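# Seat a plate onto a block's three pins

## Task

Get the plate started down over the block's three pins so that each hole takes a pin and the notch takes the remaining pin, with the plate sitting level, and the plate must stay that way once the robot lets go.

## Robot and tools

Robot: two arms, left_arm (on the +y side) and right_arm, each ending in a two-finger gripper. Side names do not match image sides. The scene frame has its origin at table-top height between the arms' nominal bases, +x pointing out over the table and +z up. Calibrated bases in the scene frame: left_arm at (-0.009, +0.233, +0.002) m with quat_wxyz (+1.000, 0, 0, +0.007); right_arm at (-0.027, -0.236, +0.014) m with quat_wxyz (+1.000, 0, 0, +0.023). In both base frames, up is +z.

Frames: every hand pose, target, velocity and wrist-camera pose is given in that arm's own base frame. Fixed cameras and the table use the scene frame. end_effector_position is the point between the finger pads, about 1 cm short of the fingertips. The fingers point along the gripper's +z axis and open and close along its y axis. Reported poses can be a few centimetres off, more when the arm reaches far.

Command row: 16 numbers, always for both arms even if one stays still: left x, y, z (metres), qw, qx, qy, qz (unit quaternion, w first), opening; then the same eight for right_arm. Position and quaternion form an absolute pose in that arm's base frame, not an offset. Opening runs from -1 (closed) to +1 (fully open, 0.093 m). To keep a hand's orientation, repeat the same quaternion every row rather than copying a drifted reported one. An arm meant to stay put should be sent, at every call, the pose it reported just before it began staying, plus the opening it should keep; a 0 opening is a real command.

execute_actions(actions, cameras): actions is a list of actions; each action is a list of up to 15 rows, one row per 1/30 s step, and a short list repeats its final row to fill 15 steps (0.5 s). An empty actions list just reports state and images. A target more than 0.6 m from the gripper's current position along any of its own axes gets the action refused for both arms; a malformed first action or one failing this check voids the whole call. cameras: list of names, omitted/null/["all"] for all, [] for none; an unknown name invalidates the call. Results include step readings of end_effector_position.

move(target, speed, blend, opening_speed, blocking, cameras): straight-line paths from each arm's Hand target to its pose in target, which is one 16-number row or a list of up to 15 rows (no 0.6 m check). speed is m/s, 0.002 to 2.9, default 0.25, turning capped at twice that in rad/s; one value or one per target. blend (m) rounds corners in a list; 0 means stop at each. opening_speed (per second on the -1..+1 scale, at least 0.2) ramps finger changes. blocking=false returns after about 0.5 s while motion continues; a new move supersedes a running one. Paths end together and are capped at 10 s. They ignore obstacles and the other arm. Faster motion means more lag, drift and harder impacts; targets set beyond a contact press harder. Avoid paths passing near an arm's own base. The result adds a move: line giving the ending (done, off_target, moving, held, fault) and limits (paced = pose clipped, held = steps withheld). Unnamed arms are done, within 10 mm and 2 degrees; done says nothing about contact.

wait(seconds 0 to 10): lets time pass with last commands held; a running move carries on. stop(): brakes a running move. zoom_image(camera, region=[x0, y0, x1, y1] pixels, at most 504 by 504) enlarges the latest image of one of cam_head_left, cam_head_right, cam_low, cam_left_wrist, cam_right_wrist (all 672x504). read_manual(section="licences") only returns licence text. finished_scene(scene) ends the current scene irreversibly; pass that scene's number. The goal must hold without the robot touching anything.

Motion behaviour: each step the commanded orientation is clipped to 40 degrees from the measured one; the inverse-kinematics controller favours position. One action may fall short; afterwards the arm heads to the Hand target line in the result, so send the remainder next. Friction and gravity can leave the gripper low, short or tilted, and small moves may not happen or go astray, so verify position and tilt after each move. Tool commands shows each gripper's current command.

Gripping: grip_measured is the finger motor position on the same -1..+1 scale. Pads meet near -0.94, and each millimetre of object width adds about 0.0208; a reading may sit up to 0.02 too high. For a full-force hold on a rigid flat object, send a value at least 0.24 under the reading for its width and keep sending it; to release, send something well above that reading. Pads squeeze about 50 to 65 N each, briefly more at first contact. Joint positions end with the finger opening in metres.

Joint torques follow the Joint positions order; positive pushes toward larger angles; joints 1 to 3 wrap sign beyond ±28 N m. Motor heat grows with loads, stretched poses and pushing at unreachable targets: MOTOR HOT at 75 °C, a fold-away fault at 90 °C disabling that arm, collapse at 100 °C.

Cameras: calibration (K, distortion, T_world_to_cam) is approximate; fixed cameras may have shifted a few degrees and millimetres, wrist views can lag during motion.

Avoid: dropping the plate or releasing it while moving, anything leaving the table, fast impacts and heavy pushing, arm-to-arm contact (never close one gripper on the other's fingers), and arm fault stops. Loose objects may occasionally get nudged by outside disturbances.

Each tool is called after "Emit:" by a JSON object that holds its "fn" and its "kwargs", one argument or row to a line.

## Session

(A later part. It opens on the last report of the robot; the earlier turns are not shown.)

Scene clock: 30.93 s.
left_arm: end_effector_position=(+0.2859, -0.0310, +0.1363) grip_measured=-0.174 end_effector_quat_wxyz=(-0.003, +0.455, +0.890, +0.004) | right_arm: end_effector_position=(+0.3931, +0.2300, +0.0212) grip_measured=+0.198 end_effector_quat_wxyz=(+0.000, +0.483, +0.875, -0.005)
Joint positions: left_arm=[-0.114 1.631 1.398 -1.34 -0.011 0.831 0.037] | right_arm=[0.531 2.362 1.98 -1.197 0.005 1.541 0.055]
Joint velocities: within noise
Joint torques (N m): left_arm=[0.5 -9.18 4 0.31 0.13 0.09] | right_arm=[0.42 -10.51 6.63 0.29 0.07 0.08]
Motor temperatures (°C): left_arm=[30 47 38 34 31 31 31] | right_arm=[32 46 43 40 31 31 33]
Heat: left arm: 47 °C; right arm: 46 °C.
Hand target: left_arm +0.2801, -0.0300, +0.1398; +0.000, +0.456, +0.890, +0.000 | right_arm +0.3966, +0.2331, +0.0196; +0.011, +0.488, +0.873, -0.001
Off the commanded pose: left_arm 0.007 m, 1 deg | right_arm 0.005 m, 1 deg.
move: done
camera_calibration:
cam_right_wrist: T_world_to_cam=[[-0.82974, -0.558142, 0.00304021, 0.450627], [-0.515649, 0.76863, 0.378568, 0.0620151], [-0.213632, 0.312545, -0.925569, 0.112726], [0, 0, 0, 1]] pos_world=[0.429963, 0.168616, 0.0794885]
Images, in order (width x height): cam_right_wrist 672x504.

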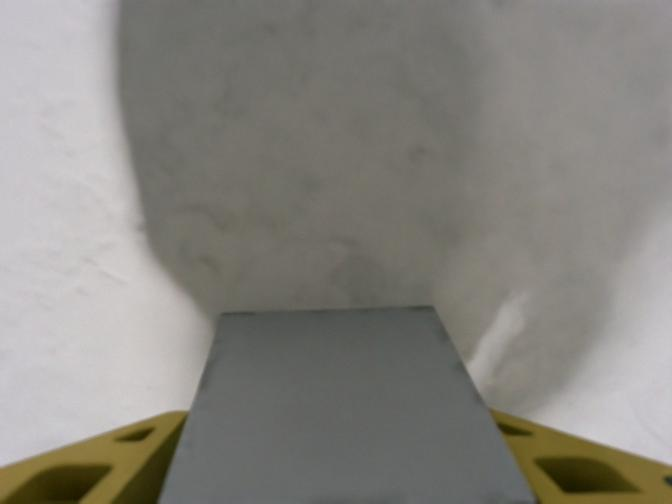

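Emit:
{"fn": "move", "kwargs": {
  "target": [0.280, -0.030, 0.140, 0, 0.4563, 0.8898, 0, -0.30, 0.3967, 0.2330, 0.0215, 0, 0.4848, 0.8746, 0, 0.75],
  "opening_speed": 1.0,
  "cameras": ["cam_right_wrist"]
}}

Emit:
{"fn": "move", "kwargs": {
  "target": [0.280, -0.030, 0.140, 0, 0.4563, 0.8898, 0, -0.30, 0.3967, 0.2330, 0.155, 0, 0.4848, 0.8746, 0, 0.75],
  "speed": 0.12,
  "cameras": ["cam_right_wrist", "cam_left_wrist", "cam_low"]
}}

Scene clock: 31.97 s.
left_arm: end_effector_position=(+0.2859, -0.0310, +0.1363) grip_measured=-0.174 end_effector_quat_wxyz=(-0.003, +0.455, +0.890, +0.004) | right_arm: end_effector_position=(+0.3934, +0.2302, +0.0193) grip_measured=+0.748 end_effector_quat_wxyz=(+0.000, +0.484, +0.875, -0.005)
Joint positions: left_arm=[-0.114 1.631 1.398 -1.34 -0.011 0.831 0.037] | right_arm=[0.531 2.366 1.98 -1.194 0.005 1.541 0.081]
Joint velocities: within noise
Joint torques (N m): left_arm=[0.42 -9.14 4.04 0.32 0.11 0.09] | right_arm=[-0.16 -10.17 8.9 0.04 -0.11 -0.06]
Motor temperatures (°C): left_arm=[30 47 38 34 31 31 31] | right_arm=[32 47 43 40 31 31 33]
Heat: left arm: 47 °C; right arm: 47 °C.
Hand target: left_arm +0.2801, -0.0300, +0.1398; +0.000, +0.456, +0.890, +0.000 | right_arm +0.3967, +0.2331, +0.0215; +0.000, +0.485, +0.875, +0.000
Off the commanded pose: left_arm 0.007 m, 1 deg | right_arm 0.005 m, 1 deg.
move: done
camera_calibration:
cam_right_wrist: T_world_to_cam=[[-0.829948, -0.557825, 0.00417662, 0.450941], [-0.514979, 0.769036, 0.378657, 0.0623332], [-0.214436, 0.312114, -0.925528, 0.111478], [0, 0, 0, 1]] pos_world=[0.430262, 0.168816, 0.0776893]
Images, in order (width x height): cam_right_wrist 672x504.

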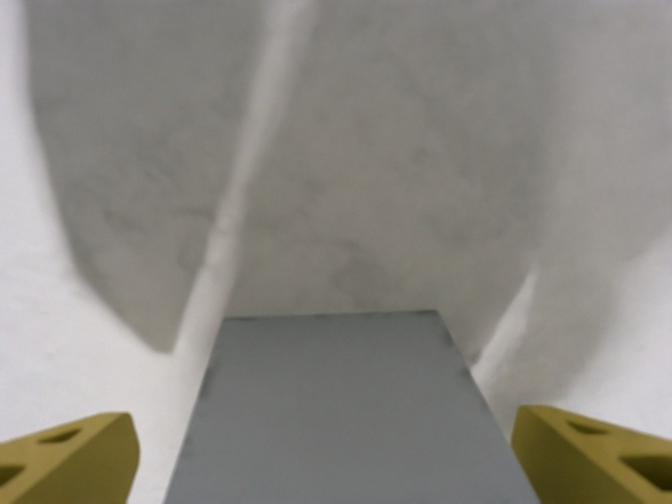

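Scene clock: 33.53 s.
left_arm: end_effector_position=(+0.2858, -0.0310, +0.1363) grip_measured=-0.174 end_effector_quat_wxyz=(-0.003, +0.455, +0.890, +0.004) | right_arm: end_effector_position=(+0.3962, +0.2318, +0.1266) grip_measured=+0.748 end_effector_quat_wxyz=(+0.014, +0.484, +0.875, +0.018)
Joint positions: left_arm=[-0.114 1.631 1.398 -1.34 -0.011 0.831 0.037] | right_arm=[0.531 2.346 2.373 -1.552 0.005 1.541 0.081]
Joint velocities: within noise
Joint torques (N m): left_arm=[0.47 -9.18 3.92 0.31 0.11 0.08] | right_arm=[-0.14 -14.63 9.25 0.05 -0.11 -0.07]
Motor temperatures (°C): left_arm=[30 47 38 34 31 31 31] | right_arm=[32 47 43 40 31 31 32]
Heat: left arm: 47 °C; right arm: 47 °C.
Hand target: left_arm +0.2800, -0.0300, +0.1398; +0.000, +0.456, +0.890, +0.000 | right_arm +0.3958, +0.2325, +0.1539; +0.027, +0.484, +0.874, +0.046
Off the commanded pose: left_arm 0.007 m, 1 deg | right_arm 0.028 m, 3 deg.
joint sent to its limit (right arm) — joint 4 (wrist pitch), lower limit. The joint targets are off in orientation, not in position.
move: off_target (right_arm)
camera_calibration:
cam_left_wrist: T_world_to_cam=[[-0.80093, -0.598716, 0.00715166, 0.208978], [-0.53833, 0.725275, 0.429159, 0.15641], [-0.262132, 0.339877, -0.9032, 0.290574], [0, 0, 0, 1]] pos_world=[0.327745, -0.0870813, 0.193828]
cam_right_wrist: T_world_to_cam=[[-0.828882, -0.557133, -0.0505687, 0.460127], [-0.532756, 0.758561, 0.375174, 0.0318709], [-0.170662, 0.337915, -0.925574, 0.187494], [0, 0, 0, 1]] pos_world=[0.430369, 0.168819, 0.18485]
Images, in order (width x height): cam_low 672x504, cam_left_wrist 672x504, cam_right_wrist 672x504.

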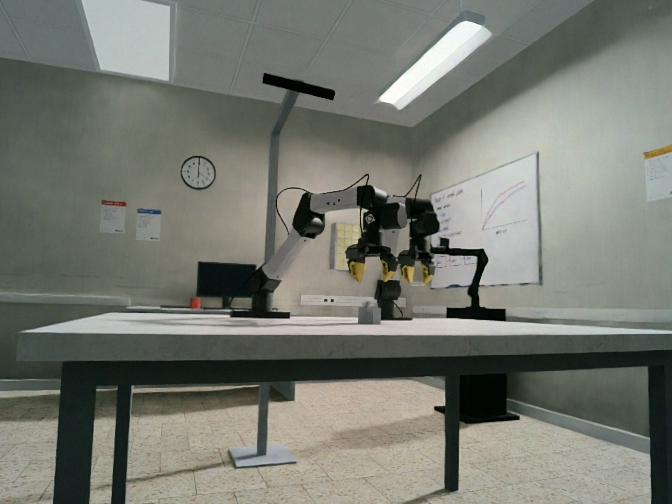

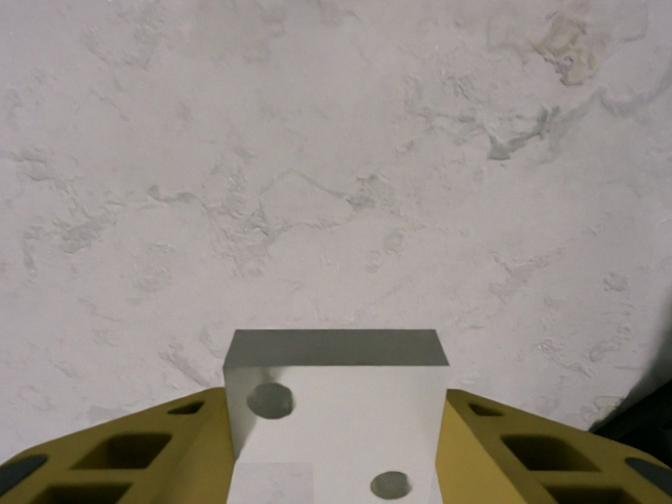

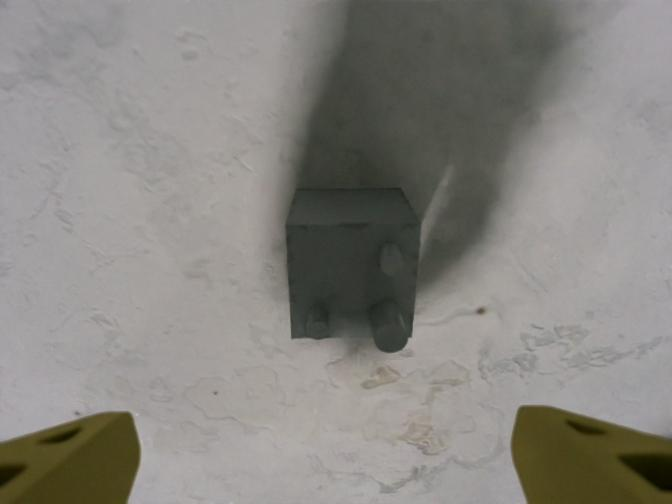

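Emit:
{"fn": "zoom_image", "kwargs": {
  "camera": "cam_right_wrist",
  "region": [260, 170, 450, 370]
}}

Scaled by 2.520 from the camera's 672x504 image, which has a finer 960x720 frame.

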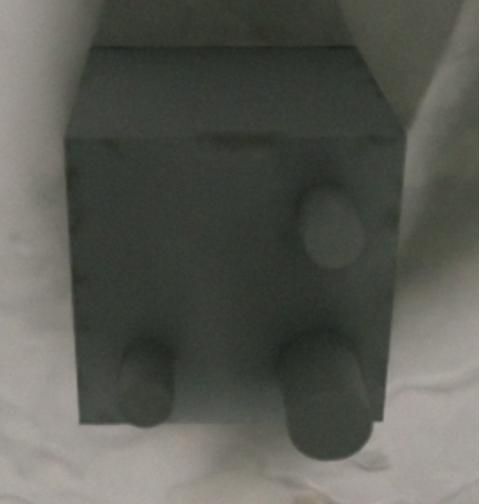

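Emit:
{"fn": "move", "kwargs": {
  "target": [
    [0.280, -0.030, 0.140, 0, 0.4563, 0.8898, 0, -0.30, 0.325, 0.105, 0.14, 0.117, 0.164, 0.701, 0.684, -0.9],
    [0.280, -0.030, 0.140, 0, 0.4563, 0.8898, 0, -0.30, 0.345, 0.134, 0.060, 0.117, 0.164, 0.701, 0.684, -0.9]
  ],
  "speed": [0.35, 0.12],
  "opening_speed": 1.0,
  "cameras": ["cam_right_wrist", "cam_head_left"]
}}

Scene clock: 39.17 s.
left_arm: end_effector_position=(+0.2858, -0.0310, +0.1363) grip_measured=-0.174 end_effector_quat_wxyz=(-0.003, +0.455, +0.890, +0.004) | right_arm: end_effector_position=(+0.3441, +0.1319, +0.0559) grip_measured=-0.898 end_effector_quat_wxyz=(+0.102, +0.175, +0.704, +0.680)
Joint positions: left_arm=[-0.114 1.631 1.398 -1.34 -0.011 0.831 0.037] | right_arm=[-0.084 2.194 0.517 1.502 -1.256 1.499 0.002]
Joint velocities: within noise
Joint torques (N m): left_arm=[0.43 -9.2 4.01 0.31 0.14 0.07] | right_arm=[0.5 -6.22 2.4 1.86 -0.12 -0.05]
Motor temperatures (°C): left_arm=[30 48 38 34 31 31 32] | right_arm=[32 48 43 41 31 31 32]
Heat: left arm: 48 °C; right arm: 48 °C.
Hand target: left_arm +0.2800, -0.0300, +0.1398; +0.000, +0.456, +0.890, +0.000 | right_arm +0.3448, +0.1340, +0.0601; +0.116, +0.164, +0.703, +0.683
Off the commanded pose: left_arm 0.007 m, 1 deg | right_arm 0.005 m, 2 deg.
move: done
camera_calibration:
cam_right_wrist: T_world_to_cam=[[-0.0776388, -0.0202478, -0.996776, 0.0812649], [-0.99698, 0.00317976, 0.0775901, 0.382519], [0.00159848, 0.99979, -0.0204335, -0.0502026], [0, 0, 0, 1]] pos_world=[0.387753, 0.0506212, 0.0502974]
Images, in order (width x height): cam_head_left 672x504, cam_right_wrist 672x504.

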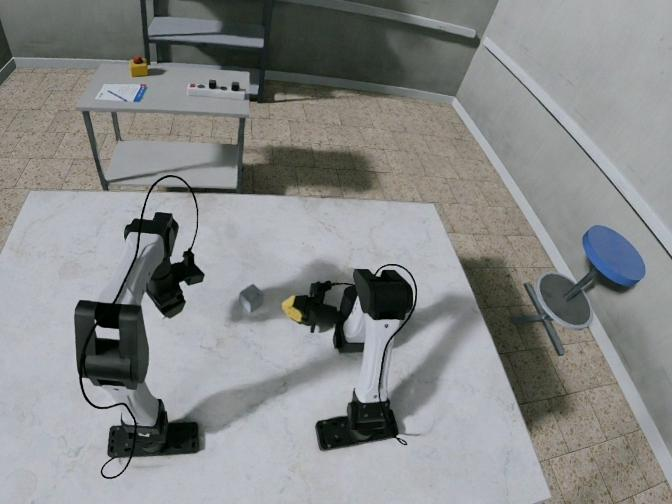

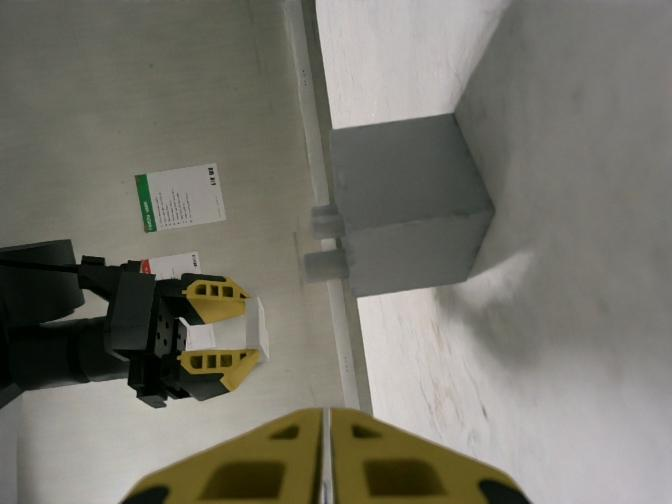

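Emit:
{"fn": "move", "kwargs": {
  "target": [0.356, -0.224, 0.140, 0, -0.309, 0.9511, 0, -0.30, 0.345, 0.134, 0.060, 0.117, 0.164, 0.701, 0.684, -0.9],
  "speed": 0.3,
  "cameras": ["cam_right_wrist", "cam_left_wrist", "cam_head_left", "cam_low"]
}}

Scene clock: 43.57 s.
left_arm: end_effector_position=(+0.3550, -0.2205, +0.1373) grip_measured=-0.174 end_effector_quat_wxyz=(+0.001, -0.306, +0.952, +0.004) | right_arm: end_effector_position=(+0.3444, +0.1318, +0.0565) grip_measured=-0.898 end_effector_quat_wxyz=(+0.103, +0.176, +0.704, +0.680)
Joint positions: left_arm=[-0.558 2.183 2.143 -1.535 -0.006 -1.179 0.037] | right_arm=[-0.084 2.194 0.517 1.507 -1.255 1.503 0.002]
Joint velocities: within noise
Joint torques (N m): left_arm=[-0.49 -11.04 6.83 0.26 -0.02 -0.12] | right_arm=[0.49 -6.04 2.41 1.85 -0.13 -0.04]
Motor temperatures (°C): left_arm=[30 48 38 34 31 31 32] | right_arm=[32 48 43 42 31 31 32]
Heat: left arm: 48 °C; right arm: 48 °C.
Hand target: left_arm +0.3559, -0.2240, +0.1399; +0.000, -0.309, +0.951, +0.000 | right_arm +0.3449, +0.1340, +0.0601; +0.116, +0.164, +0.702, +0.683
Off the commanded pose: left_arm 0.005 m, 1 deg | right_arm 0.004 m, 2 deg.
move: done
camera_calibration:
cam_left_wrist: T_world_to_cam=[[0.595012, -0.803695, 0.00585734, -0.389576], [-0.732103, -0.538973, 0.416573, 0.122428], [-0.331641, -0.252154, -0.909084, 0.26912], [0, 0, 0, 1]] pos_world=[0.410684, -0.179256, 0.195935]
cam_right_wrist: T_world_to_cam=[[-0.0765778, -0.0191189, -0.99688, 0.0813068], [-0.997059, 0.00447045, 0.0765058, 0.382601], [0.00299379, 0.999807, -0.019405, -0.0506859], [0, 0, 0, 1]] pos_world=[0.387854, 0.0505203, 0.0507984]
Images, in order (width x height): cam_head_left 672x504, cam_low 672x504, cam_left_wrist 672x504, cam_right_wrist 672x504.

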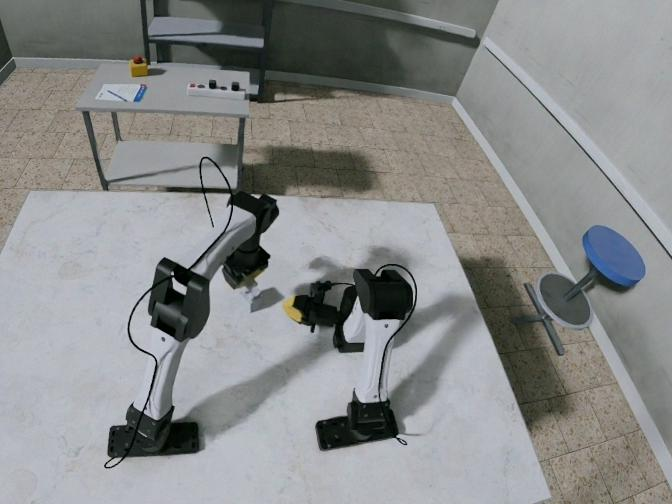

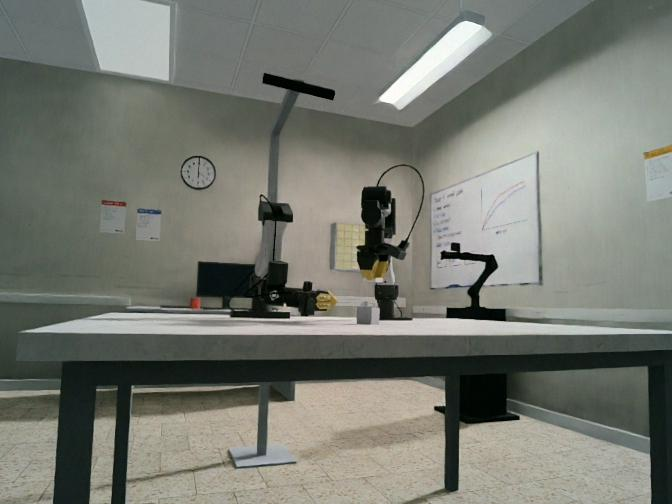

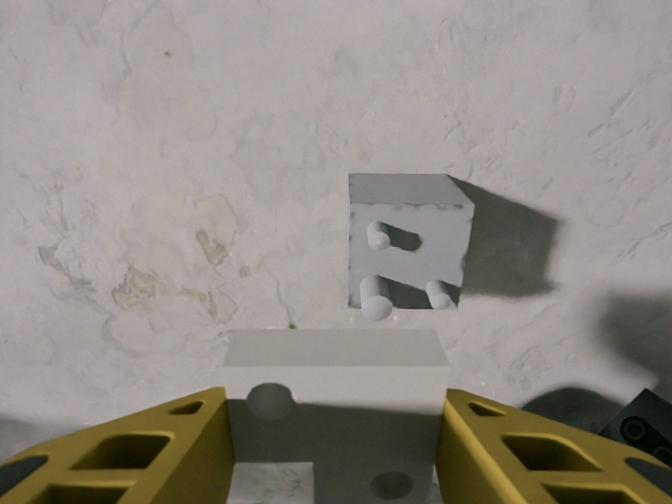

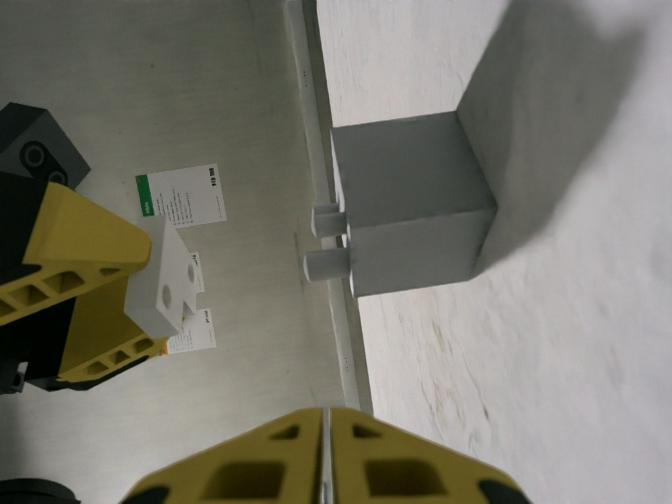

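Emit:
{"fn": "zoom_image", "kwargs": {
  "camera": "cam_left_wrist",
  "region": [320, 160, 500, 340]
}}

Emit:
{"fn": "zoom_image", "kwargs": {
  "camera": "cam_left_wrist",
  "region": [210, 314, 470, 504]
}}

Scaled by 2.800 from the camera's 672x504 image, which has a finer 960x720 frame.

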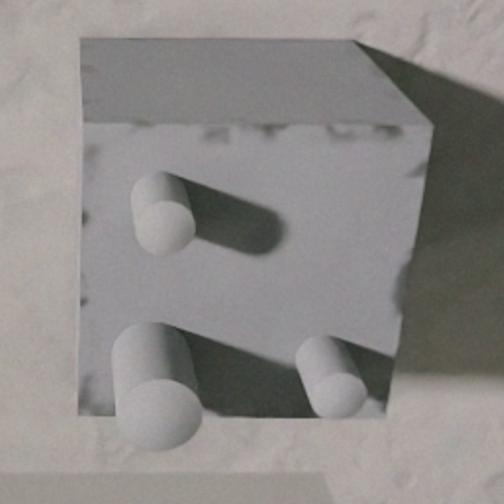

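Scaled by 1.938 from the camera's 672x504 image, which has a finer 960x720 frame.

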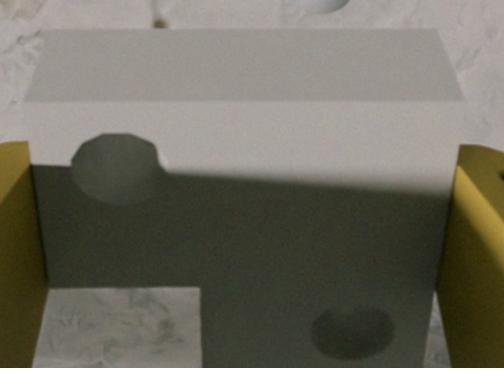

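Emit:
{"fn": "zoom_image", "kwargs": {
  "camera": "cam_left_wrist",
  "region": [335, 165, 415, 245]
}}

Emit:
{"fn": "zoom_image", "kwargs": {
  "camera": "cam_left_wrist",
  "region": [410, 165, 490, 245]
}}

Emit:
{"fn": "zoom_image", "kwargs": {
  "camera": "cam_left_wrist",
  "region": [335, 245, 415, 325]
}}

Emit:
{"fn": "zoom_image", "kwargs": {
  "camera": "cam_left_wrist",
  "region": [410, 245, 490, 325]
}}

Scaled by 6.300 from the camera's 672x504 image, which has a finer 960x720 frame.

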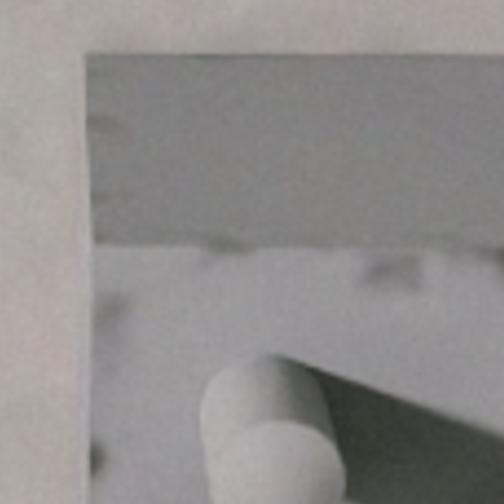

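Scaled by 6.300 from the camera's 672x504 image, which has a finer 960x720 frame.

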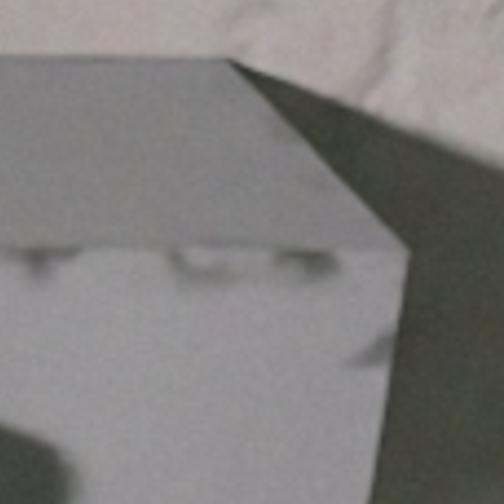

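Scaled by 6.300 from the camera's 672x504 image, which has a finer 960x720 frame.

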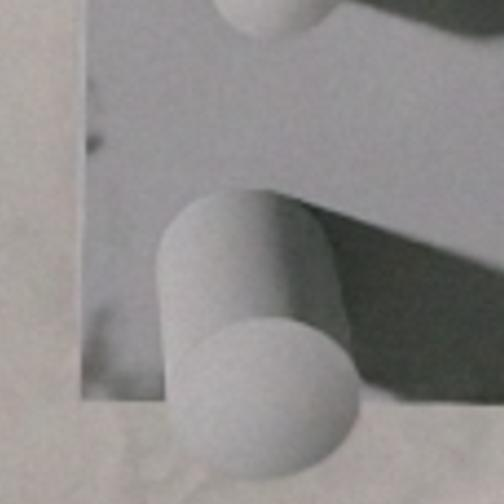

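Scaled by 6.300 from the camera's 672x504 image, which has a finer 960x720 frame.

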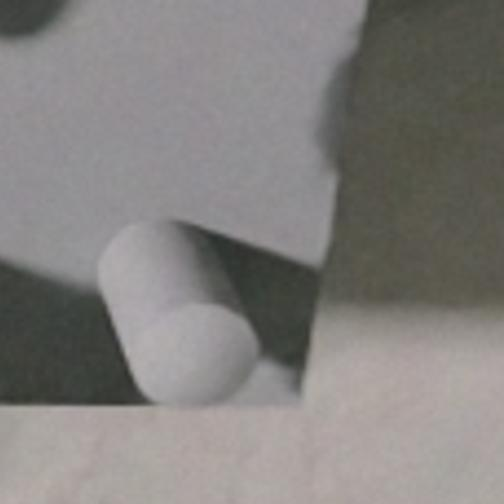

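Emit:
{"fn": "zoom_image", "kwargs": {
  "camera": "cam_left_wrist",
  "region": [210, 314, 310, 414]
}}

Emit:
{"fn": "zoom_image", "kwargs": {
  "camera": "cam_left_wrist",
  "region": [370, 314, 470, 414]
}}

Emit:
{"fn": "zoom_image", "kwargs": {
  "camera": "cam_left_wrist",
  "region": [220, 404, 320, 504]
}}

Emit:
{"fn": "zoom_image", "kwargs": {
  "camera": "cam_left_wrist",
  "region": [355, 404, 455, 504]
}}

Scaled by 5.040 from the camera's 672x504 image, which has a finer 960x720 frame.

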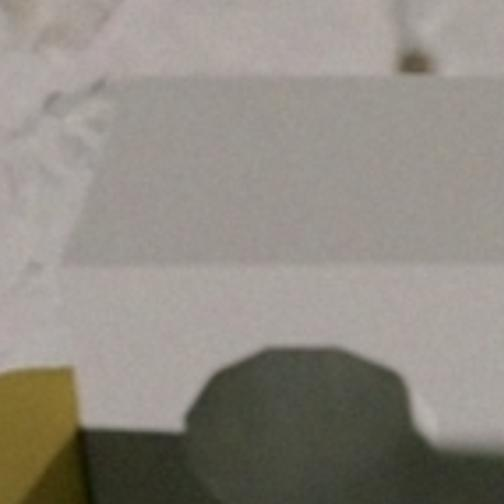

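Scaled by 5.040 from the camera's 672x504 image, which has a finer 960x720 frame.

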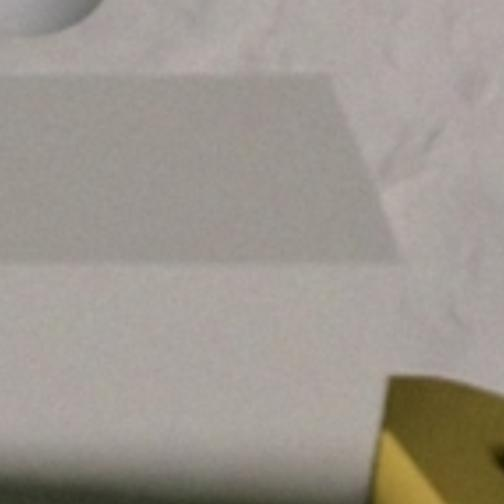

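Scaled by 5.040 from the camera's 672x504 image, which has a finer 960x720 frame.

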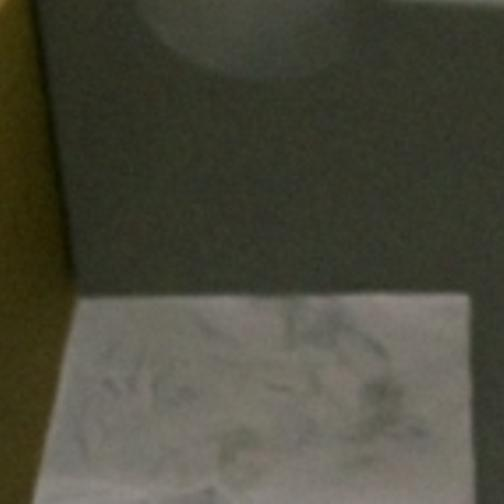

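Scaled by 5.040 from the camera's 672x504 image, which has a finer 960x720 frame.

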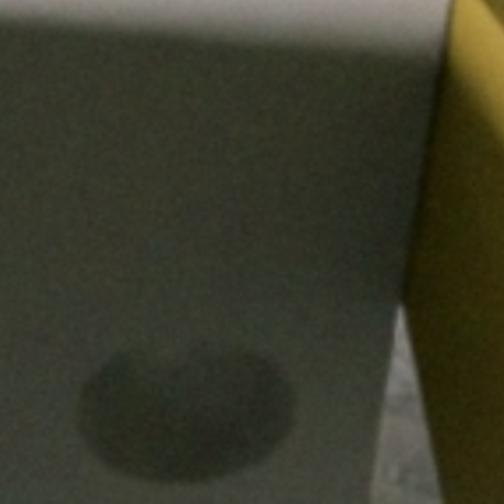

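Emit:
{"fn": "zoom_image", "kwargs": {
  "camera": "cam_right_wrist",
  "region": [90, 190, 230, 360]
}}

Emit:
{"fn": "zoom_image", "kwargs": {
  "camera": "cam_right_wrist",
  "region": [290, 90, 510, 310]
}}

Scaled by 2.965 from the camera's 672x504 image, which has a finer 960x720 frame.

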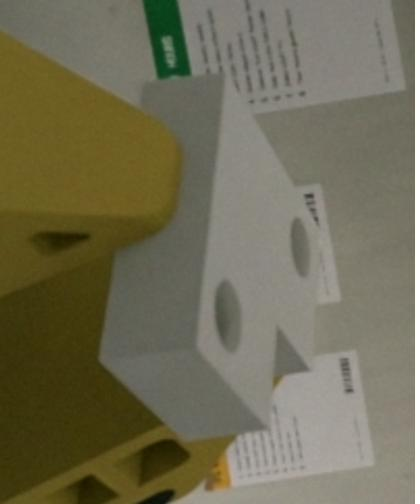

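Scaled by 2.291 from the camera's 672x504 image, which has a finer 960x720 frame.

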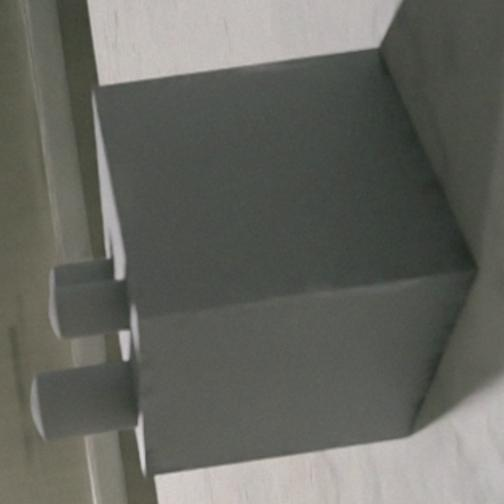

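Emit:
{"fn": "move", "kwargs": {
  "target": [0.374, -0.2450, 0.114, -0.0093, -0.3132, 0.9497, -0.0169, -0.30, 0.345, 0.134, 0.060, 0.117, 0.164, 0.701, 0.684, -0.9],
  "speed": 0.12,
  "cameras": ["cam_right_wrist", "cam_left_wrist"]
}}

Emit:
{"fn": "zoom_image", "kwargs": {
  "camera": "cam_right_wrist",
  "region": [180, 90, 520, 345]
}}

Emit:
{"fn": "zoom_image", "kwargs": {
  "camera": "cam_left_wrist",
  "region": [210, 214, 470, 504]
}}

Scene clock: 50.57 s.
left_arm: end_effector_position=(+0.3699, -0.2361, +0.1095) grip_measured=-0.174 end_effector_quat_wxyz=(-0.016, -0.312, +0.950, -0.001) | right_arm: end_effector_position=(+0.3444, +0.1318, +0.0566) grip_measured=-0.898 end_effector_quat_wxyz=(+0.103, +0.175, +0.704, +0.681)
Joint positions: left_arm=[-0.558 2.29 2.209 -1.507 0.026 -1.193 0.037] | right_arm=[-0.084 2.194 0.517 1.508 -1.255 1.503 0.002]
Joint velocities: within noise
Joint torques (N m): left_arm=[-0.8 -12.41 6.78 0.44 0.08 -0.15] | right_arm=[0.49 -6 2.43 1.84 -0.14 -0.06]
Motor temperatures (°C): left_arm=[30 49 39 34 31 31 32] | right_arm=[32 48 42 44 31 31 32]
Heat: left arm: 49 °C; right arm: 48 °C.
Hand target: left_arm +0.3738, -0.2449, +0.1141; -0.009, -0.313, +0.950, -0.017 | right_arm +0.3449, +0.1340, +0.0601; +0.116, +0.164, +0.702, +0.683
Off the commanded pose: left_arm 0.011 m, 2 deg | right_arm 0.004 m, 2 deg.
move: off_target (left_arm)
camera_calibration:
cam_left_wrist: T_world_to_cam=[[0.606789, -0.79485, 0.00454477, -0.412963], [-0.712102, -0.541061, 0.447396, 0.125225], [-0.353154, -0.274711, -0.894324, 0.245846], [0, 0, 0, 1]] pos_world=[0.426575, -0.192953, 0.165718]
cam_right_wrist: T_world_to_cam=[[-0.0761869, -0.019008, -0.996912, 0.081259], [-0.997089, 0.00445533, 0.0761155, 0.382726], [0.00299476, 0.999809, -0.0192921, -0.0506906], [0, 0, 0, 1]] pos_world=[0.387954, 0.0505204, 0.0508988]
Images, in order (width x height): cam_left_wrist 672x504, cam_right_wrist 672x504.

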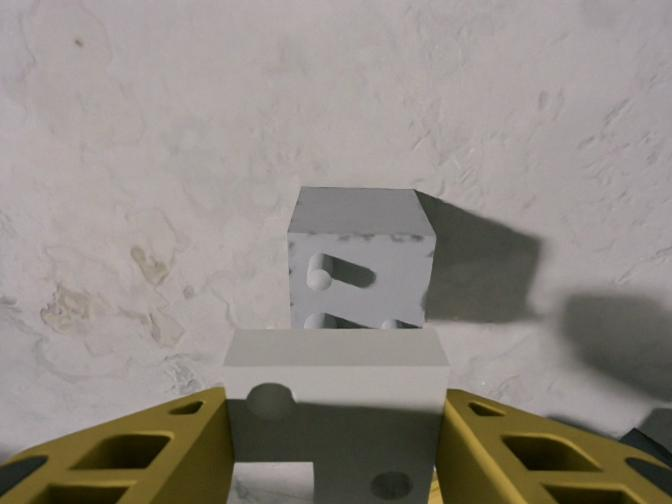

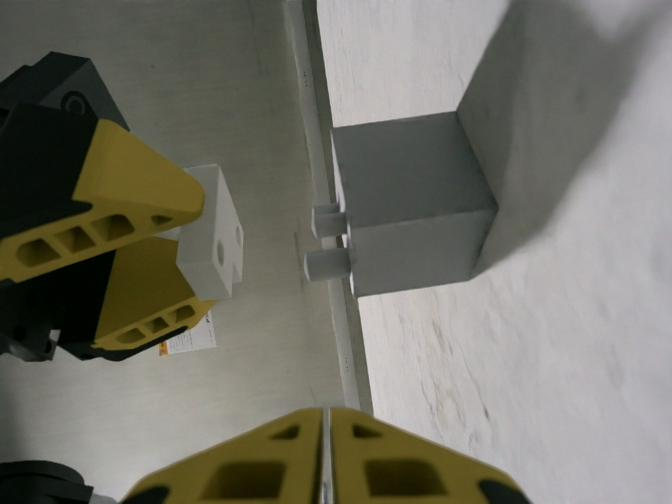

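Scaled by 1.482 from the camera's 672x504 image, which has a finer 960x720 frame.

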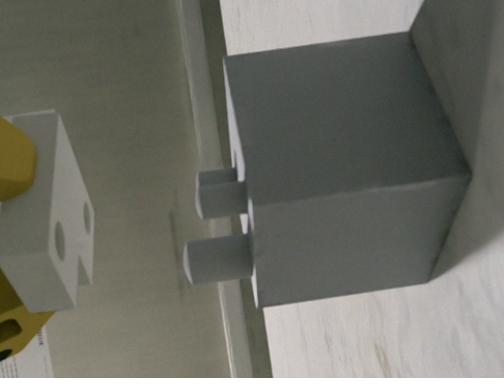

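Scaled by 1.738 from the camera's 672x504 image, which has a finer 960x720 frame.

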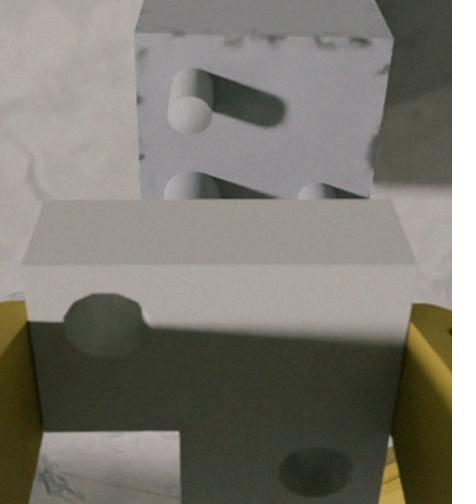

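Emit:
{"fn": "zoom_image", "kwargs": {
  "camera": "cam_right_wrist",
  "region": [160, 150, 260, 310]
}}

Emit:
{"fn": "zoom_image", "kwargs": {
  "camera": "cam_right_wrist",
  "region": [295, 110, 395, 310]
}}

Scaled by 3.150 from the camera's 672x504 image, which has a finer 960x720 frame.

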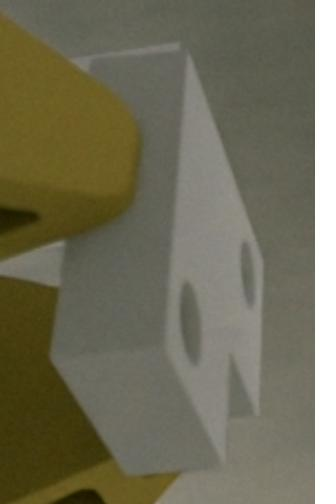

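Scaled by 2.520 from the camera's 672x504 image, which has a finer 960x720 frame.

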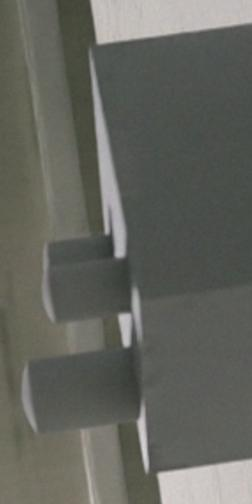

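Emit:
{"fn": "zoom_image", "kwargs": {
  "camera": "cam_right_wrist",
  "region": [170, 245, 250, 310]
}}

Emit:
{"fn": "zoom_image", "kwargs": {
  "camera": "cam_right_wrist",
  "region": [180, 155, 250, 225]
}}

Scaled by 6.300 from the camera's 672x504 image, which has a finer 960x720 frame.

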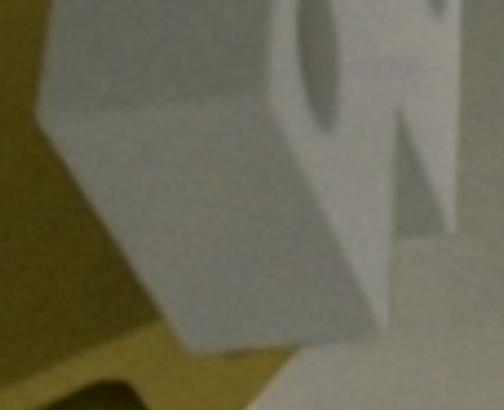

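Scaled by 7.200 from the camera's 672x504 image, which has a finer 960x720 frame.

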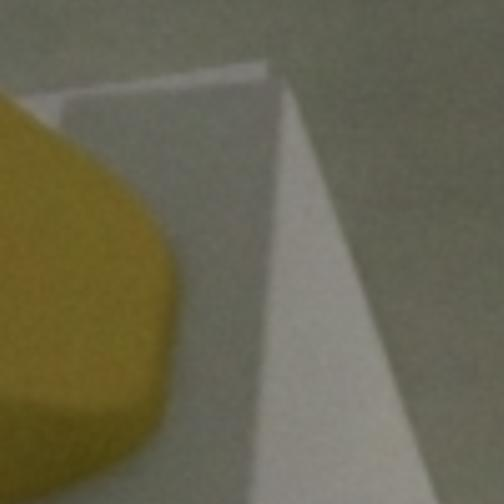

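Emit:
{"fn": "move", "kwargs": {
  "target": [0.378, -0.2505, 0.098, -0.0004, -0.3203, 0.9464, -0.0418, -0.30, 0.345, 0.134, 0.060, 0.117, 0.164, 0.701, 0.684, -0.9],
  "speed": 0.06,
  "cameras": ["cam_right_wrist", "cam_left_wrist"]
}}

Emit:
{"fn": "zoom_image", "kwargs": {
  "camera": "cam_right_wrist",
  "region": [190, 90, 390, 310]
}}

Emit:
{"fn": "zoom_image", "kwargs": {
  "camera": "cam_left_wrist",
  "region": [210, 214, 470, 504]
}}

Scene clock: 54.63 s.
left_arm: end_effector_position=(+0.3797, -0.2457, +0.0848) grip_measured=-0.174 end_effector_quat_wxyz=(-0.008, -0.320, +0.947, -0.024) | right_arm: end_effector_position=(+0.3444, +0.1318, +0.0566) grip_measured=-0.898 end_effector_quat_wxyz=(+0.103, +0.175, +0.704, +0.681)
Joint positions: left_arm=[-0.558 2.29 2.109 -1.363 0.043 -1.21 0.037] | right_arm=[-0.084 2.194 0.517 1.508 -1.255 1.504 0.002]
Joint velocities: within noise
Joint torques (N m): left_arm=[-0.65 -16.65 4 0.56 0.09 -0.14] | right_arm=[0.5 -6.01 2.43 1.84 -0.14 -0.06]
Motor temperatures (°C): left_arm=[30 49 39 34 31 31 32] | right_arm=[32 47 42 44 31 31 32]
Heat: left arm: 49 °C; right arm: 47 °C.
Hand target: left_arm +0.3780, -0.2504, +0.0980; -0.001, -0.320, +0.946, -0.042 | right_arm +0.3449, +0.1340, +0.0601; +0.116, +0.164, +0.702, +0.683
Off the commanded pose: left_arm 0.014 m, 2 deg | right_arm 0.004 m, 2 deg.
move: off_target (left_arm)
camera_calibration:
cam_left_wrist: T_world_to_cam=[[0.618872, -0.783792, 0.0516442, -0.432375], [-0.715733, -0.535603, 0.448169, 0.140764], [-0.323611, -0.314323, -0.892456, 0.203444], [0, 0, 0, 1]] pos_world=[0.434171, -0.199552, 0.140809]
cam_right_wrist: T_world_to_cam=[[-0.0760904, -0.0189062, -0.996922, 0.0813167], [-0.997096, 0.00444529, 0.0760194, 0.382726], [0.00299437, 0.999811, -0.0191895, -0.050694], [0, 0, 0, 1]] pos_world=[0.387954, 0.0505205, 0.0509989]
Images, in order (width x height): cam_left_wrist 672x504, cam_right_wrist 672x504.

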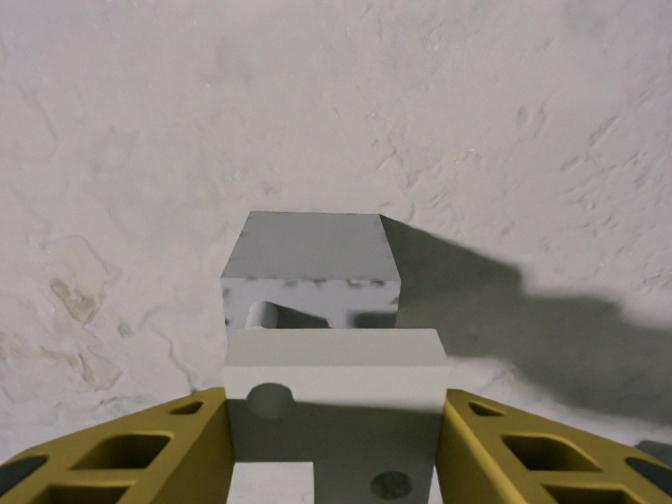

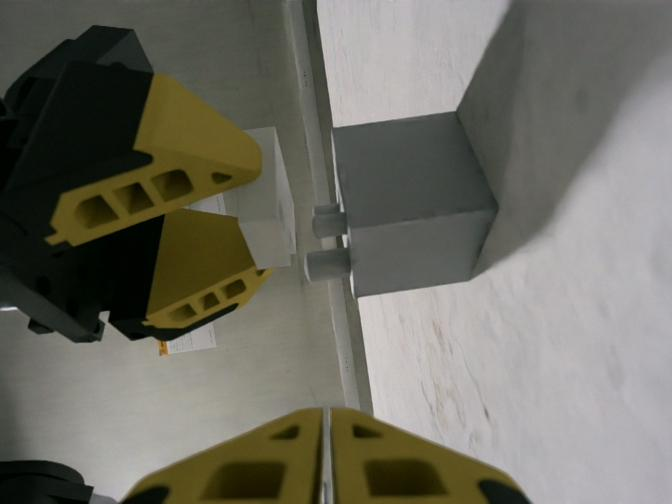

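Scaled by 2.291 from the camera's 672x504 image, which has a finer 960x720 frame.

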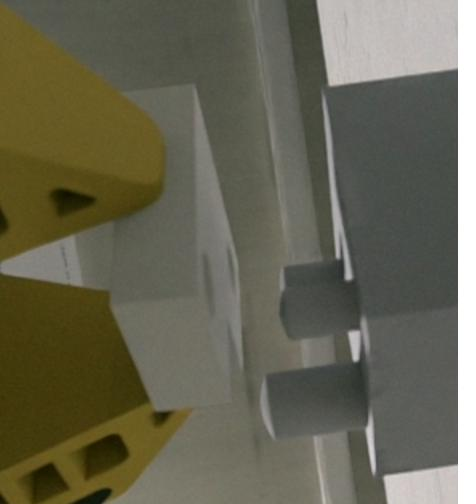

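Scaled by 1.738 from the camera's 672x504 image, which has a finer 960x720 frame.

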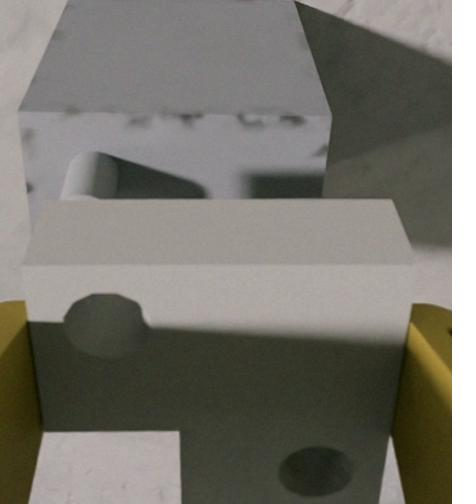

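Emit:
{"fn": "zoom_image", "kwargs": {
  "camera": "cam_right_wrist",
  "region": [225, 205, 305, 285]
}}

Emit:
{"fn": "zoom_image", "kwargs": {
  "camera": "cam_right_wrist",
  "region": [235, 115, 305, 185]
}}

Emit:
{"fn": "zoom_image", "kwargs": {
  "camera": "cam_right_wrist",
  "region": [295, 115, 365, 185]
}}

Emit:
{"fn": "zoom_image", "kwargs": {
  "camera": "cam_right_wrist",
  "region": [295, 195, 395, 305]
}}

Scaled by 6.300 from the camera's 672x504 image, which has a finer 960x720 frame.

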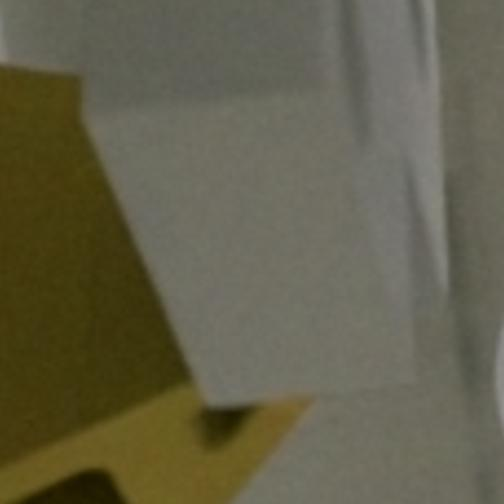

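Scaled by 7.200 from the camera's 672x504 image, which has a finer 960x720 frame.

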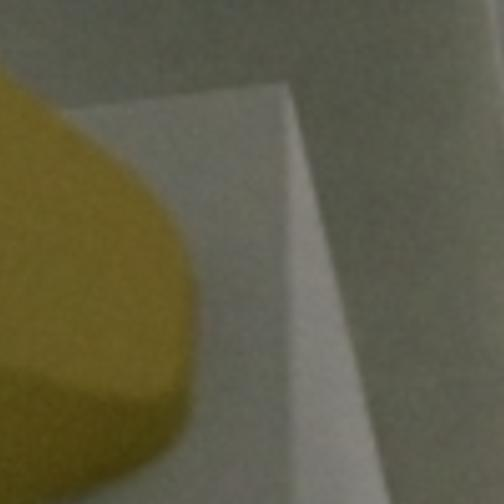

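Scaled by 7.200 from the camera's 672x504 image, which has a finer 960x720 frame.

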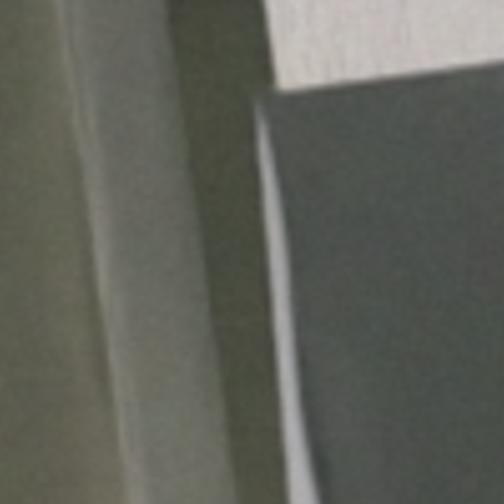

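Scaled by 4.582 from the camera's 672x504 image, which has a finer 960x720 frame.

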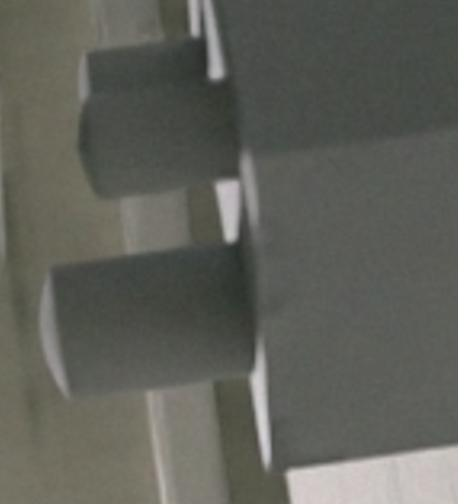

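Emit:
{"fn": "zoom_image", "kwargs": {
  "camera": "cam_left_wrist",
  "region": [205, 310, 275, 380]
}}

Emit:
{"fn": "zoom_image", "kwargs": {
  "camera": "cam_left_wrist",
  "region": [395, 310, 465, 380]
}}

Emit:
{"fn": "zoom_image", "kwargs": {
  "camera": "cam_left_wrist",
  "region": [210, 260, 280, 330]
}}

Emit:
{"fn": "zoom_image", "kwargs": {
  "camera": "cam_left_wrist",
  "region": [350, 260, 420, 330]
}}

Scaled by 7.200 from the camera's 672x504 image, which has a finer 960x720 frame.

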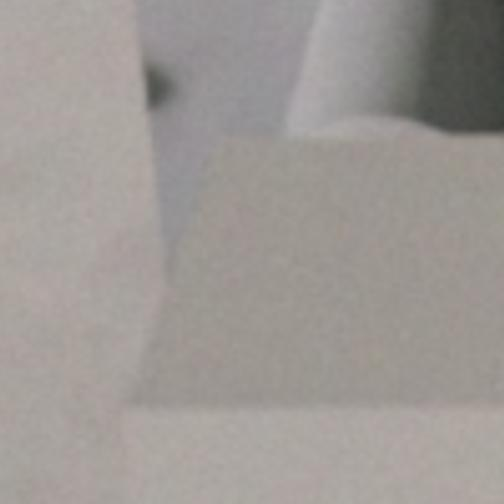

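Scaled by 7.200 from the camera's 672x504 image, which has a finer 960x720 frame.

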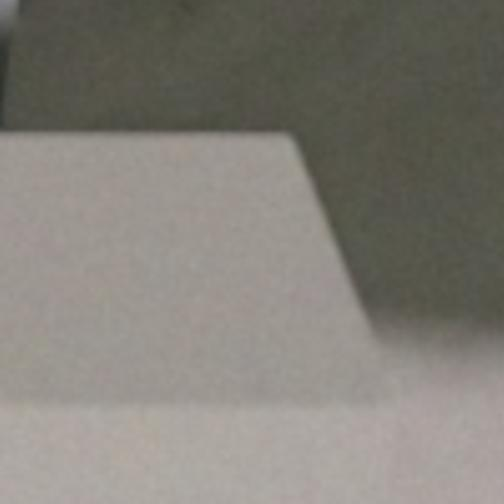

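Scaled by 7.200 from the camera's 672x504 image, which has a finer 960x720 frame.

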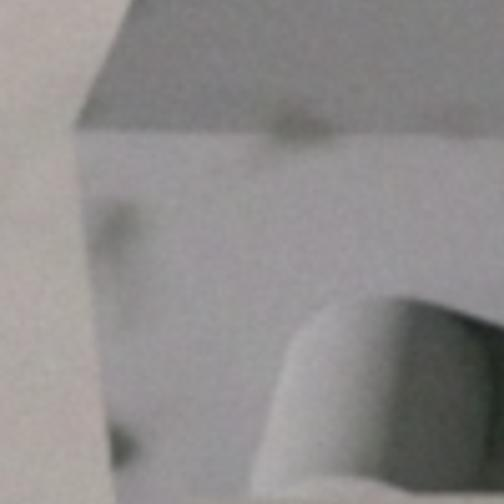

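Scaled by 7.200 from the camera's 672x504 image, which has a finer 960x720 frame.

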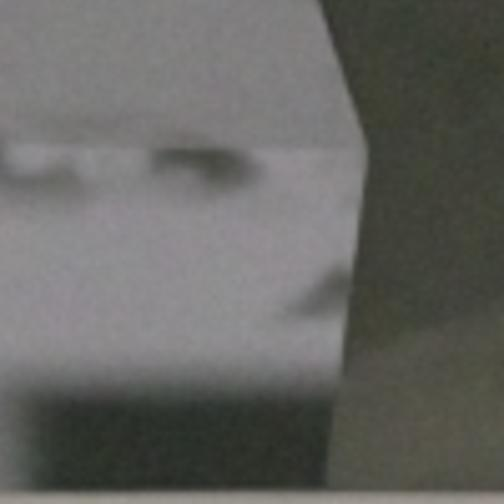

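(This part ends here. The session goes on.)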